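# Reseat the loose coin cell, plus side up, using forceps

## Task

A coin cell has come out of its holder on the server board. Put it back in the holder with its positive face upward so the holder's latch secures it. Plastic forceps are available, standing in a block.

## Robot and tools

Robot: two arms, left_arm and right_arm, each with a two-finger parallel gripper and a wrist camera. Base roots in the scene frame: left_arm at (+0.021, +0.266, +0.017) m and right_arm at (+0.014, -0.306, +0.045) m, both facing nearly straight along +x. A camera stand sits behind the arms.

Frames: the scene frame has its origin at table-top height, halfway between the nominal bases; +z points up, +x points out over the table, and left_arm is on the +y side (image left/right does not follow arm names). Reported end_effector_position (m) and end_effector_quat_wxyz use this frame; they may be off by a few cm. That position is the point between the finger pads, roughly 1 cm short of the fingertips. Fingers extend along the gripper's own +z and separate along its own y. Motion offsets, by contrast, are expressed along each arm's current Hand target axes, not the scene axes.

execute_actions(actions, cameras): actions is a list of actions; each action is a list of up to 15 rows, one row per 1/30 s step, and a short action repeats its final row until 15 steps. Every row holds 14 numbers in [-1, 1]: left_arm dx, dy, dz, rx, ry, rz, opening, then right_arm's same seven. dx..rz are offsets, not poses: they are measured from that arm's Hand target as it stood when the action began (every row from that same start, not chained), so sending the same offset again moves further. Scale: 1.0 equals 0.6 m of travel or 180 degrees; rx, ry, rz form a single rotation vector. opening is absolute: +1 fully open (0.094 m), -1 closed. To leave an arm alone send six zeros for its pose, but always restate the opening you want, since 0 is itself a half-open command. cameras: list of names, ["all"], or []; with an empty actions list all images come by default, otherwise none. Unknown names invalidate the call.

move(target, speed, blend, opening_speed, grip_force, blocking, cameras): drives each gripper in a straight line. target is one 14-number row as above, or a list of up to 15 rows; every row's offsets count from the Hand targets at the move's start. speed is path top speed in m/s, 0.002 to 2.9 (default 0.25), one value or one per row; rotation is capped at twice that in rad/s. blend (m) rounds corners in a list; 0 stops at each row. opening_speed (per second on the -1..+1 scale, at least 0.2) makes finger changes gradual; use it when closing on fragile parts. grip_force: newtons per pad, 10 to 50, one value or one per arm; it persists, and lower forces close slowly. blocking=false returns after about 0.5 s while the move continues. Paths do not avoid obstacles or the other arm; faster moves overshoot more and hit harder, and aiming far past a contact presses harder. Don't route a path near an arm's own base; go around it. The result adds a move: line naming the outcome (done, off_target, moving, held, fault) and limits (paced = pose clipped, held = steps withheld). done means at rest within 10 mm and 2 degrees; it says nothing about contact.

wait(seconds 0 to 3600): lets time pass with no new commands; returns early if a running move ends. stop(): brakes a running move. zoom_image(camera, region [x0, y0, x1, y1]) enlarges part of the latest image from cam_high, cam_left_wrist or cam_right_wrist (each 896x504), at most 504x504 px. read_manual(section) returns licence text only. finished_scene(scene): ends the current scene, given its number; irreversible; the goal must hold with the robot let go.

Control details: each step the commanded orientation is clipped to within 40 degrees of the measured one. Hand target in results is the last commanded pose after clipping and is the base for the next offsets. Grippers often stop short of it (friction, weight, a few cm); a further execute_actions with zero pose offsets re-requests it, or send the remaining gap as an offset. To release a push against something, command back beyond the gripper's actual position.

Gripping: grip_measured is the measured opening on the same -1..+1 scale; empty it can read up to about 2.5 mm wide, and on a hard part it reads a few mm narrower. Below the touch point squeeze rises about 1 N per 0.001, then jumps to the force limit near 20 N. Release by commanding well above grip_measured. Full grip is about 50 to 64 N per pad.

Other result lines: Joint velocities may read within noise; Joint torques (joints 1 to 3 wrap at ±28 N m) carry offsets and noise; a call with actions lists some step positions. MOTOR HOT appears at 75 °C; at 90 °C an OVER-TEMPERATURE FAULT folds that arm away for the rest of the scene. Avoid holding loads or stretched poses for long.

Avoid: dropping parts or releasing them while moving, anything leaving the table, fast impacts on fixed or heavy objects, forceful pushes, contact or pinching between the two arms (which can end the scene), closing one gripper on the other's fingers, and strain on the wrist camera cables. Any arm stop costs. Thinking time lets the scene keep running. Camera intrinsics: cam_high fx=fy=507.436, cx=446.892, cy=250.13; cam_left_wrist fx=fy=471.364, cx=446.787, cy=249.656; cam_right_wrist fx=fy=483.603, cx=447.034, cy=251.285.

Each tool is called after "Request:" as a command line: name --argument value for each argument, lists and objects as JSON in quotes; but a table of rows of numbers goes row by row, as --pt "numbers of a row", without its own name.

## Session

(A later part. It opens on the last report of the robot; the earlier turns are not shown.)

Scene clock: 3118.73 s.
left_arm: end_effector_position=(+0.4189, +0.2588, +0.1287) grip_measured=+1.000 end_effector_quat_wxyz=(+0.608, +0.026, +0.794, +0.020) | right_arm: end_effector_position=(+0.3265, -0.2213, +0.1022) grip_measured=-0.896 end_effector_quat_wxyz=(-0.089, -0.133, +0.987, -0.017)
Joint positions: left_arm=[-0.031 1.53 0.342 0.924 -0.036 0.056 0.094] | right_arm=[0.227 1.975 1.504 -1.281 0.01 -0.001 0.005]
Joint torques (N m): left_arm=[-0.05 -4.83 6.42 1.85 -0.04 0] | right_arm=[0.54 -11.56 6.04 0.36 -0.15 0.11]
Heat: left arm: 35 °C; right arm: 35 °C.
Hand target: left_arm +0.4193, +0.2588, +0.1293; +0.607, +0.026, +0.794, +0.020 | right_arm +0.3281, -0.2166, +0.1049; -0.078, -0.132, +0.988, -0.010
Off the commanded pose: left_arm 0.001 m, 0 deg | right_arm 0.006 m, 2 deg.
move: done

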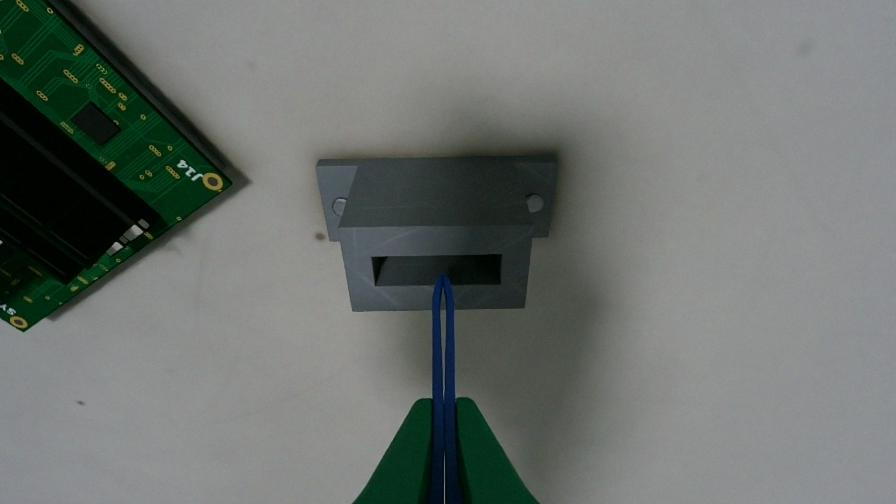

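Request:
move --target '[0,0,0,0,0,0,1, -0.0043,0,0.0280,0,0,0,-0.90]' --speed 0.05 --cameras '["cam_right_wrist"]'

Request:
zoom_image --camera "cam_right_wrist" --region '[340, 240, 540, 400]'

Scene clock: 3127.07 s.
left_arm: end_effector_position=(+0.4189, +0.2588, +0.1287) grip_measured=+1.000 end_effector_quat_wxyz=(+0.608, +0.026, +0.794, +0.020) | right_arm: end_effector_position=(+0.3278, -0.2210, +0.0920) grip_measured=-0.896 end_effector_quat_wxyz=(-0.082, -0.133, +0.988, -0.016)
Joint positions: left_arm=[-0.031 1.53 0.342 0.924 -0.036 0.056 0.094] | right_arm=[0.227 1.975 1.465 -1.227 0.01 -0.001 0.005]
Joint torques (N m): left_arm=[-0.09 -4.85 6.41 1.86 -0.05 0.01] | right_arm=[0.55 -10.15 5.44 0.5 -0.16 0.11]
Heat: left arm: 35 °C; right arm: 35 °C.
Hand target: left_arm +0.4193, +0.2588, +0.1293; +0.607, +0.026, +0.794, +0.020 | right_arm +0.3281, -0.2166, +0.0880; -0.078, -0.132, +0.988, -0.010
Off the commanded pose: left_arm 0.001 m, 0 deg | right_arm 0.006 m, 1 deg.
move: done

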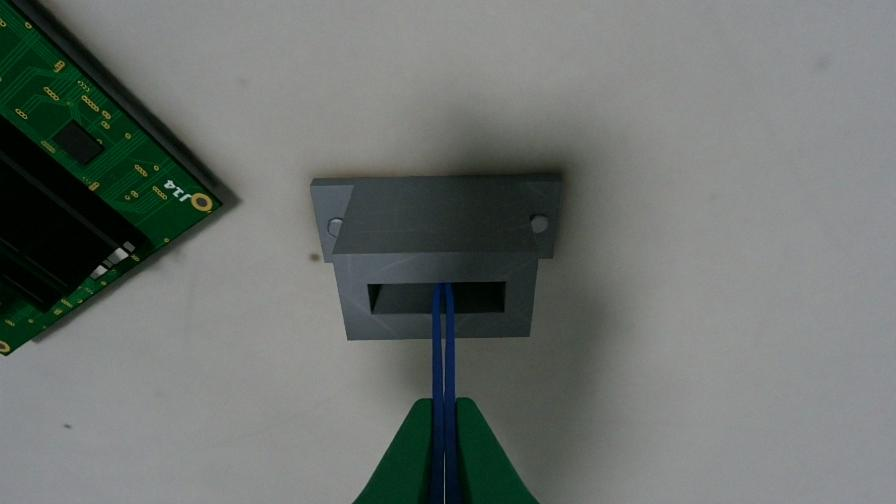

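Scaled by 2.520 from the camera's image (finer frame: 1280x720).

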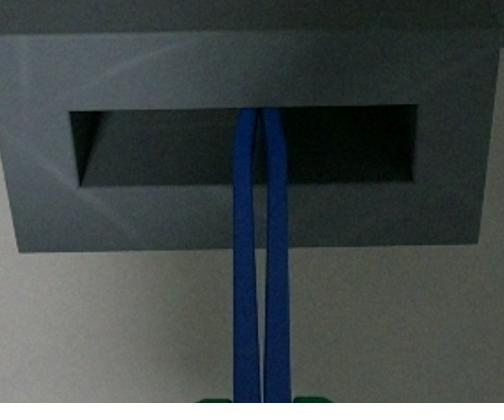

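Request:
move --target '[0,0,0,0,0,0,1, 0.0010,0,0.0200,0,0,0,-0.90]' --speed 0.05 --cameras '["cam_right_wrist"]'

Request:
zoom_image --camera "cam_right_wrist" --region '[340, 240, 540, 400]'

Scene clock: 3139.87 s.
left_arm: end_effector_position=(+0.4189, +0.2588, +0.1287) grip_measured=+1.000 end_effector_quat_wxyz=(+0.608, +0.026, +0.794, +0.020) | right_arm: end_effector_position=(+0.3269, -0.2212, +0.0812) grip_measured=-0.896 end_effector_quat_wxyz=(-0.077, -0.133, +0.988, -0.015)
Joint positions: left_arm=[-0.031 1.53 0.342 0.924 -0.036 0.056 0.094] | right_arm=[0.227 1.975 1.422 -1.175 0.01 -0.001 0.005]
Joint torques (N m): left_arm=[-0.06 -4.82 6.41 1.86 -0.05 0] | right_arm=[0.55 -9.72 5.27 0.46 -0.15 0.11]
Heat: left arm: 35 °C; right arm: 35 °C.
Hand target: left_arm +0.4193, +0.2588, +0.1293; +0.607, +0.026, +0.794, +0.020 | right_arm +0.3256, -0.2172, +0.0762; -0.078, -0.132, +0.988, -0.010
Off the commanded pose: left_arm 0.001 m, 0 deg | right_arm 0.006 m, 1 deg.
move: done

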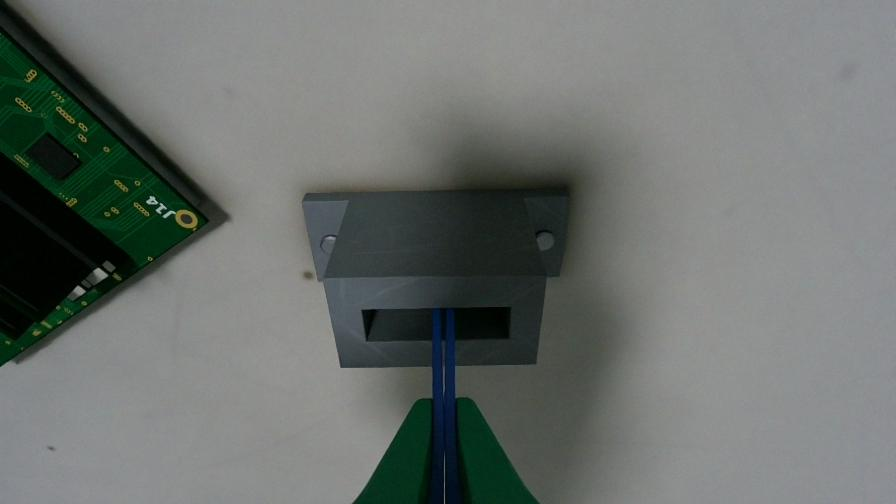

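Scaled by 2.520 from the camera's image (finer frame: 1280x720).

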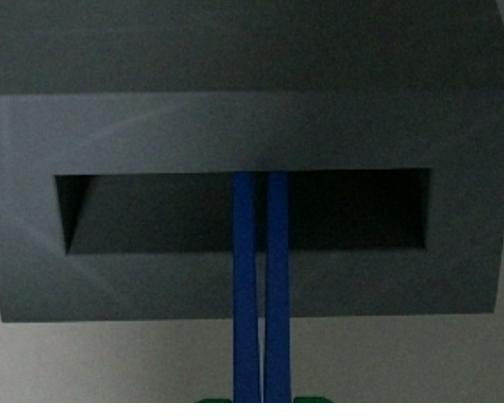

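Request:
move --target '[0,0,0,0,0,0,1, -0.0035,0,0.0217,0,0,0,-0.90]' --speed 0.05 --cameras '["cam_right_wrist"]'

Scene clock: 3146.77 s.
left_arm: end_effector_position=(+0.4189, +0.2588, +0.1287) grip_measured=+1.000 end_effector_quat_wxyz=(+0.608, +0.026, +0.794, +0.020) | right_arm: end_effector_position=(+0.3264, -0.2214, +0.0731) grip_measured=-0.896 end_effector_quat_wxyz=(-0.073, -0.133, +0.988, -0.015)
Joint positions: left_arm=[-0.031 1.53 0.342 0.924 -0.036 0.056 0.094] | right_arm=[0.227 1.975 1.39 -1.134 0.01 -0.001 0.005]
Joint torques (N m): left_arm=[-0.06 -4.82 6.41 1.85 -0.05 0] | right_arm=[0.55 -8.32 5.48 0.53 -0.15 0.11]
Heat: left arm: 35 °C; right arm: 34 °C.
Hand target: left_arm +0.4193, +0.2588, +0.1293; +0.607, +0.026, +0.794, +0.020 | right_arm +0.3257, -0.2172, +0.0631; -0.078, -0.132, +0.988, -0.010
Off the commanded pose: left_arm 0.001 m, 0 deg | right_arm 0.011 m, 1 deg.
move: off_target (right_arm)

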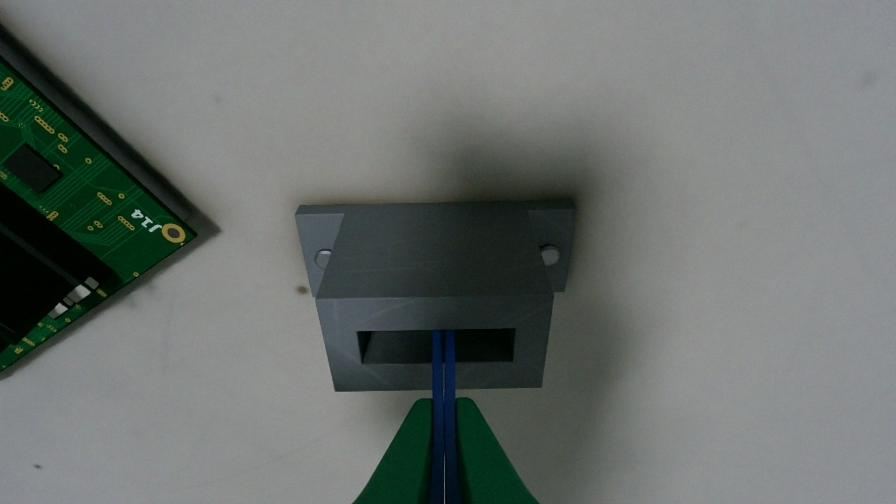

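Request:
move --target '[0,0,0,0,0,0,1, -0.0026,0,0.0165,0,0,0,-0.90]' --speed 0.05 --cameras '["cam_right_wrist"]'

Scene clock: 3152.70 s.
left_arm: end_effector_position=(+0.4189, +0.2588, +0.1287) grip_measured=+1.000 end_effector_quat_wxyz=(+0.608, +0.026, +0.794, +0.020) | right_arm: end_effector_position=(+0.3261, -0.2215, +0.0620) grip_measured=-0.896 end_effector_quat_wxyz=(-0.075, -0.133, +0.988, -0.015)
Joint positions: left_arm=[-0.031 1.53 0.342 0.924 -0.036 0.056 0.094] | right_arm=[0.227 1.993 1.368 -1.098 0.01 -0.001 0.005]
Joint torques (N m): left_arm=[-0.06 -4.82 6.42 1.85 -0.04 0] | right_arm=[0.55 -8.65 5.35 0.54 -0.16 0.12]
Heat: left arm: 35 °C; right arm: 34 °C.
Hand target: left_arm +0.4193, +0.2588, +0.1293; +0.607, +0.026, +0.794, +0.020 | right_arm +0.3257, -0.2172, +0.0531; -0.078, -0.132, +0.988, -0.010
Off the commanded pose: left_arm 0.001 m, 0 deg | right_arm 0.010 m, 1 deg.
move: done

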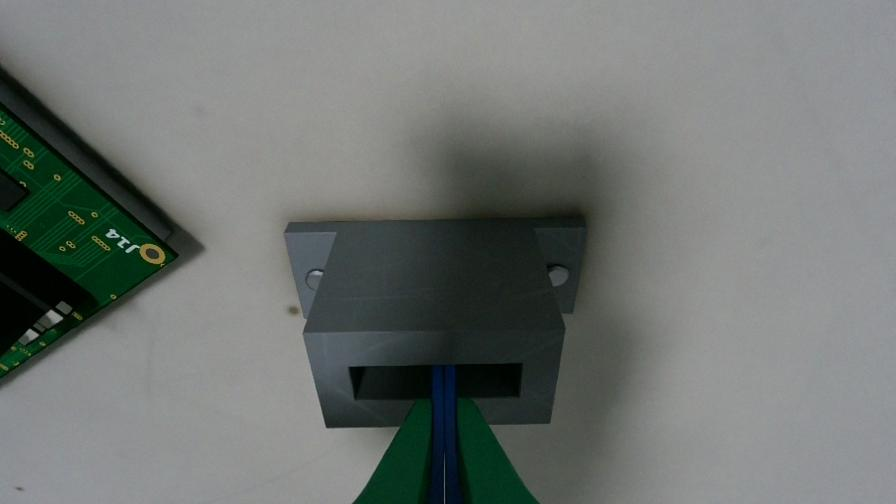

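Request:
move --target '[0,0,0,0,0,0,1, 0,0,0,0,0,0,-0.60]' --opening_speed 0.3 --cameras '["cam_right_wrist"]'

Scene clock: 3160.53 s.
left_arm: end_effector_position=(+0.4189, +0.2588, +0.1287) grip_measured=+1.000 end_effector_quat_wxyz=(+0.608, +0.026, +0.794, +0.020) | right_arm: end_effector_position=(+0.3273, -0.2211, +0.0618) grip_measured=-0.603 end_effector_quat_wxyz=(-0.073, -0.133, +0.988, -0.015)
Joint positions: left_arm=[-0.031 1.53 0.342 0.924 -0.036 0.056 0.094] | right_arm=[0.227 1.993 1.368 -1.093 0.01 -0.001 0.019]
Joint torques (N m): left_arm=[-0.05 -4.82 6.41 1.85 -0.04 0] | right_arm=[0.55 -8.66 5.35 0.5 -0.16 0.11]
Heat: left arm: 35 °C; right arm: 34 °C.
Hand target: left_arm +0.4193, +0.2588, +0.1293; +0.607, +0.026, +0.794, +0.020 | right_arm +0.3257, -0.2172, +0.0531; -0.078, -0.132, +0.988, -0.010
Off the commanded pose: left_arm 0.001 m, 0 deg | right_arm 0.010 m, 1 deg.
move: done

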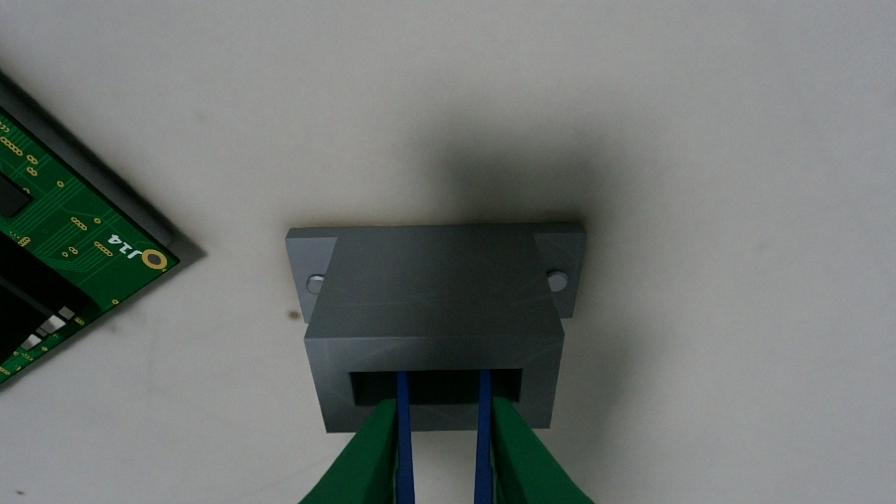

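Request:
move --target '[0,0,0,0,0,0,1, 0,0,0,0,0,0,-0.15]' --opening_speed 0.4 --cameras '["cam_right_wrist"]'

Scene clock: 3166.77 s.
left_arm: end_effector_position=(+0.4189, +0.2588, +0.1287) grip_measured=+1.000 end_effector_quat_wxyz=(+0.608, +0.026, +0.794, +0.020) | right_arm: end_effector_position=(+0.3286, -0.2208, +0.0616) grip_measured=-0.152 end_effector_quat_wxyz=(-0.070, -0.133, +0.989, -0.014)
Joint positions: left_arm=[-0.031 1.53 0.342 0.924 -0.036 0.056 0.094] | right_arm=[0.227 1.993 1.368 -1.088 0.01 -0.001 0.04]
Joint torques (N m): left_arm=[-0.1 -4.82 6.42 1.85 -0.04 0] | right_arm=[0.57 -8.66 5.38 0.45 -0.16 0.11]
Heat: left arm: 35 °C; right arm: 34 °C.
Hand target: left_arm +0.4193, +0.2588, +0.1293; +0.607, +0.026, +0.794, +0.020 | right_arm +0.3257, -0.2172, +0.0531; -0.078, -0.132, +0.988, -0.010
Off the commanded pose: left_arm 0.001 m, 0 deg | right_arm 0.010 m, 1 deg.
move: done

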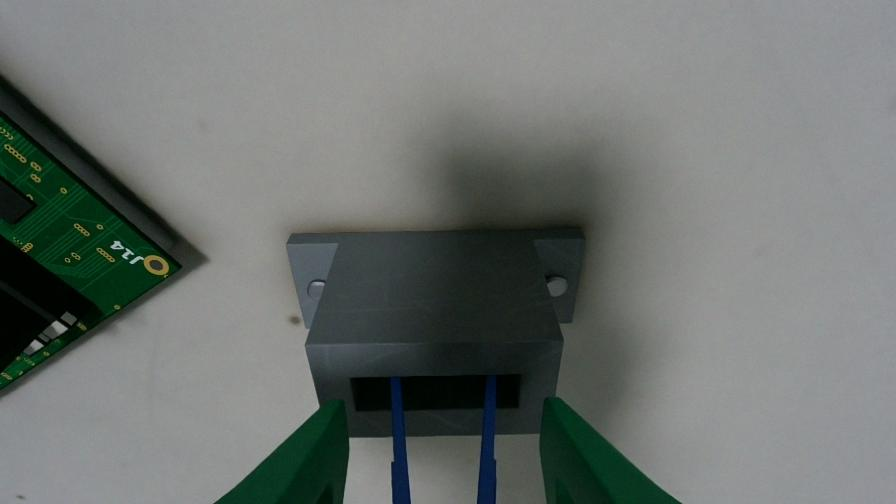

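Request:
move --target '[0,0,0,0,0,0,1, 0.0267,0.0001,-0.185,0,0,0,-0.15]' --speed 0.08 --cameras '["cam_right_wrist","cam_high"]'

Scene clock: 3178.43 s.
left_arm: end_effector_position=(+0.4189, +0.2588, +0.1287) grip_measured=+1.000 end_effector_quat_wxyz=(+0.608, +0.026, +0.794, +0.020) | right_arm: end_effector_position=(+0.3249, -0.2218, +0.1520) grip_measured=-0.152 end_effector_quat_wxyz=(-0.095, -0.132, +0.986, -0.018)
Joint positions: left_arm=[-0.031 1.53 0.342 0.924 -0.036 0.056 0.094] | right_arm=[0.227 1.955 1.673 -1.483 0.01 -0.001 0.04]
Joint torques (N m): left_arm=[-0.09 -4.83 6.43 1.85 -0.05 0.01] | right_arm=[0.5 -12.33 8.98 0.08 -0.16 0.1]
Heat: left arm: 35 °C; right arm: 34 °C.
Hand target: left_arm +0.4193, +0.2588, +0.1293; +0.607, +0.026, +0.794, +0.020 | right_arm +0.3271, -0.2169, +0.1651; -0.078, -0.132, +0.988, -0.010
Off the commanded pose: left_arm 0.001 m, 0 deg | right_arm 0.014 m, 2 deg.
move: off_target (right_arm)
Images, in order (width x height): cam_high 896x504, cam_right_wrist 896x504.

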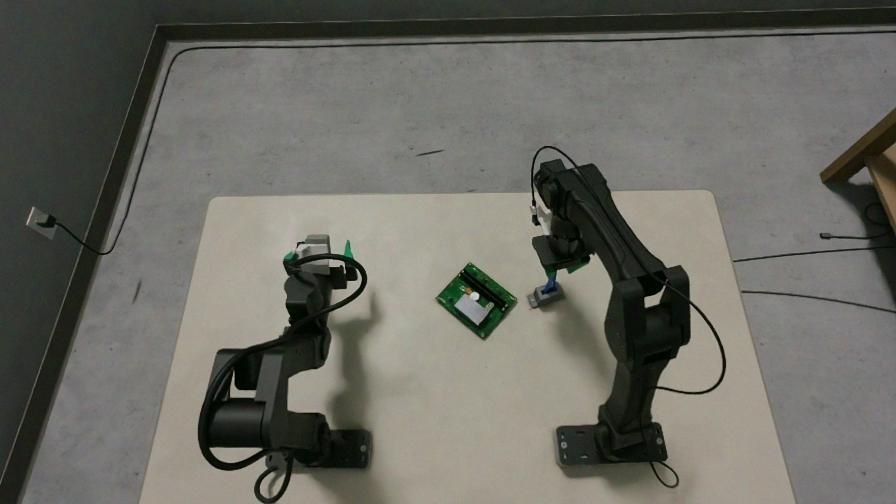

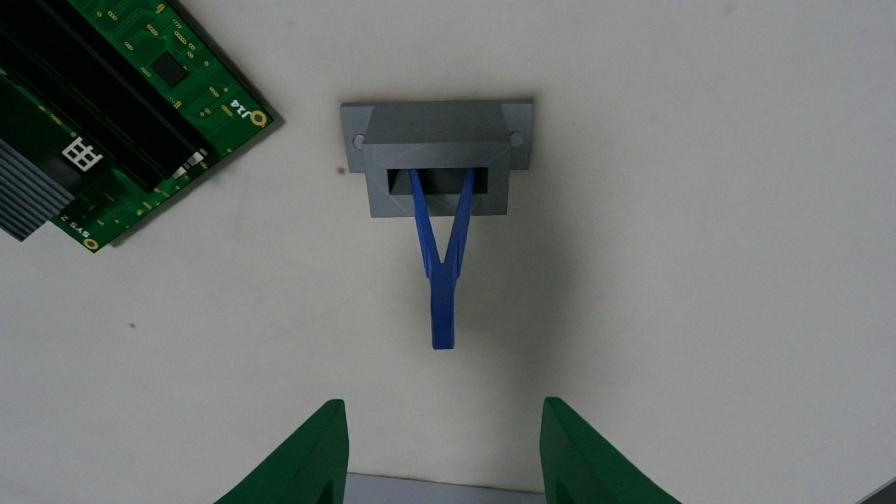

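Request:
execute_actions --actions '[]' --cameras '["cam_high"]'

Request:
zoom_image --camera "cam_high" --region '[430, 250, 580, 345]'

Scene clock: 3184.83 s.
left_arm: end_effector_position=(+0.4189, +0.2588, +0.1287) grip_measured=+1.000 end_effector_quat_wxyz=(+0.608, +0.026, +0.794, +0.020) | right_arm: end_effector_position=(+0.3248, -0.2218, +0.1521) grip_measured=-0.152 end_effector_quat_wxyz=(-0.096, -0.132, +0.986, -0.018)
Joint positions: left_arm=[-0.031 1.53 0.342 0.924 -0.036 0.056 0.094] | right_arm=[0.227 1.955 1.673 -1.483 0.01 -0.001 0.04]
Joint velocities: within noise
Joint torques (N m): left_arm=[-0.08 -4.86 6.45 1.86 -0.05 0] | right_arm=[0.51 -12.33 8.98 0.1 -0.16 0.1]
Motor temperatures (°C): left_arm=[21 28 32 35 22 22 23] | right_arm=[24 35 25 22 23 22 23]
Heat: left arm: 35 °C; right arm: 35 °C.
Hand target: left_arm +0.4193, +0.2588, +0.1293; +0.607, +0.026, +0.794, +0.020 | right_arm +0.3272, -0.2169, +0.1651; -0.078, -0.132, +0.988, -0.010
Tool commands: left_gripper/opening=+1.0 right_gripper/opening=-0.15
Off the commanded pose: left_arm 0.001 m, 0 deg | right_arm 0.014 m, 2 deg.
Images, in order (width x height): cam_high 896x504.

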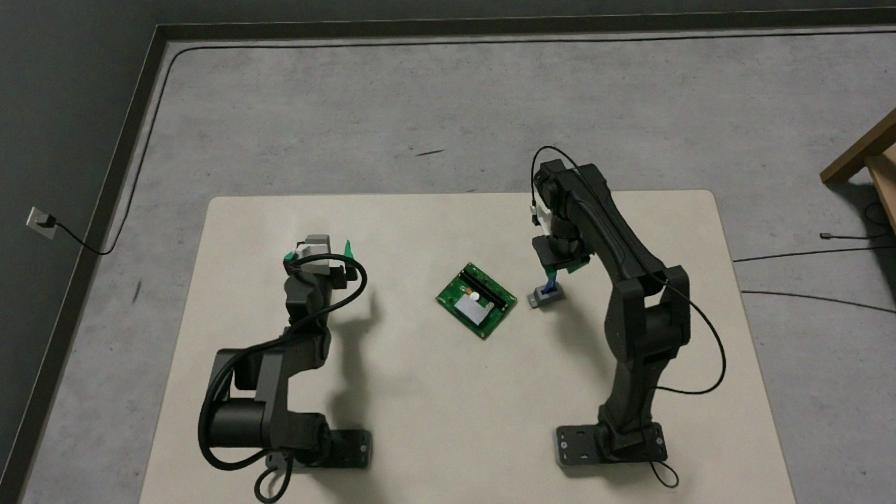

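Scaled by 3.360 from the camera's image (finer frame: 1280x720).

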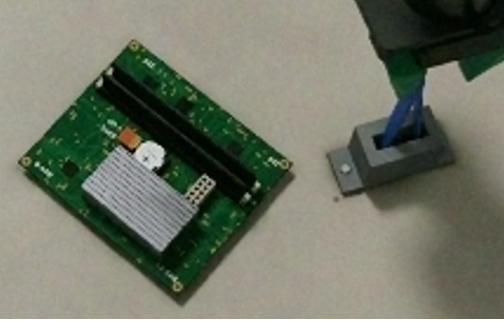

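Request:
finished_scene --scene 2

The scene is finished: the task was done.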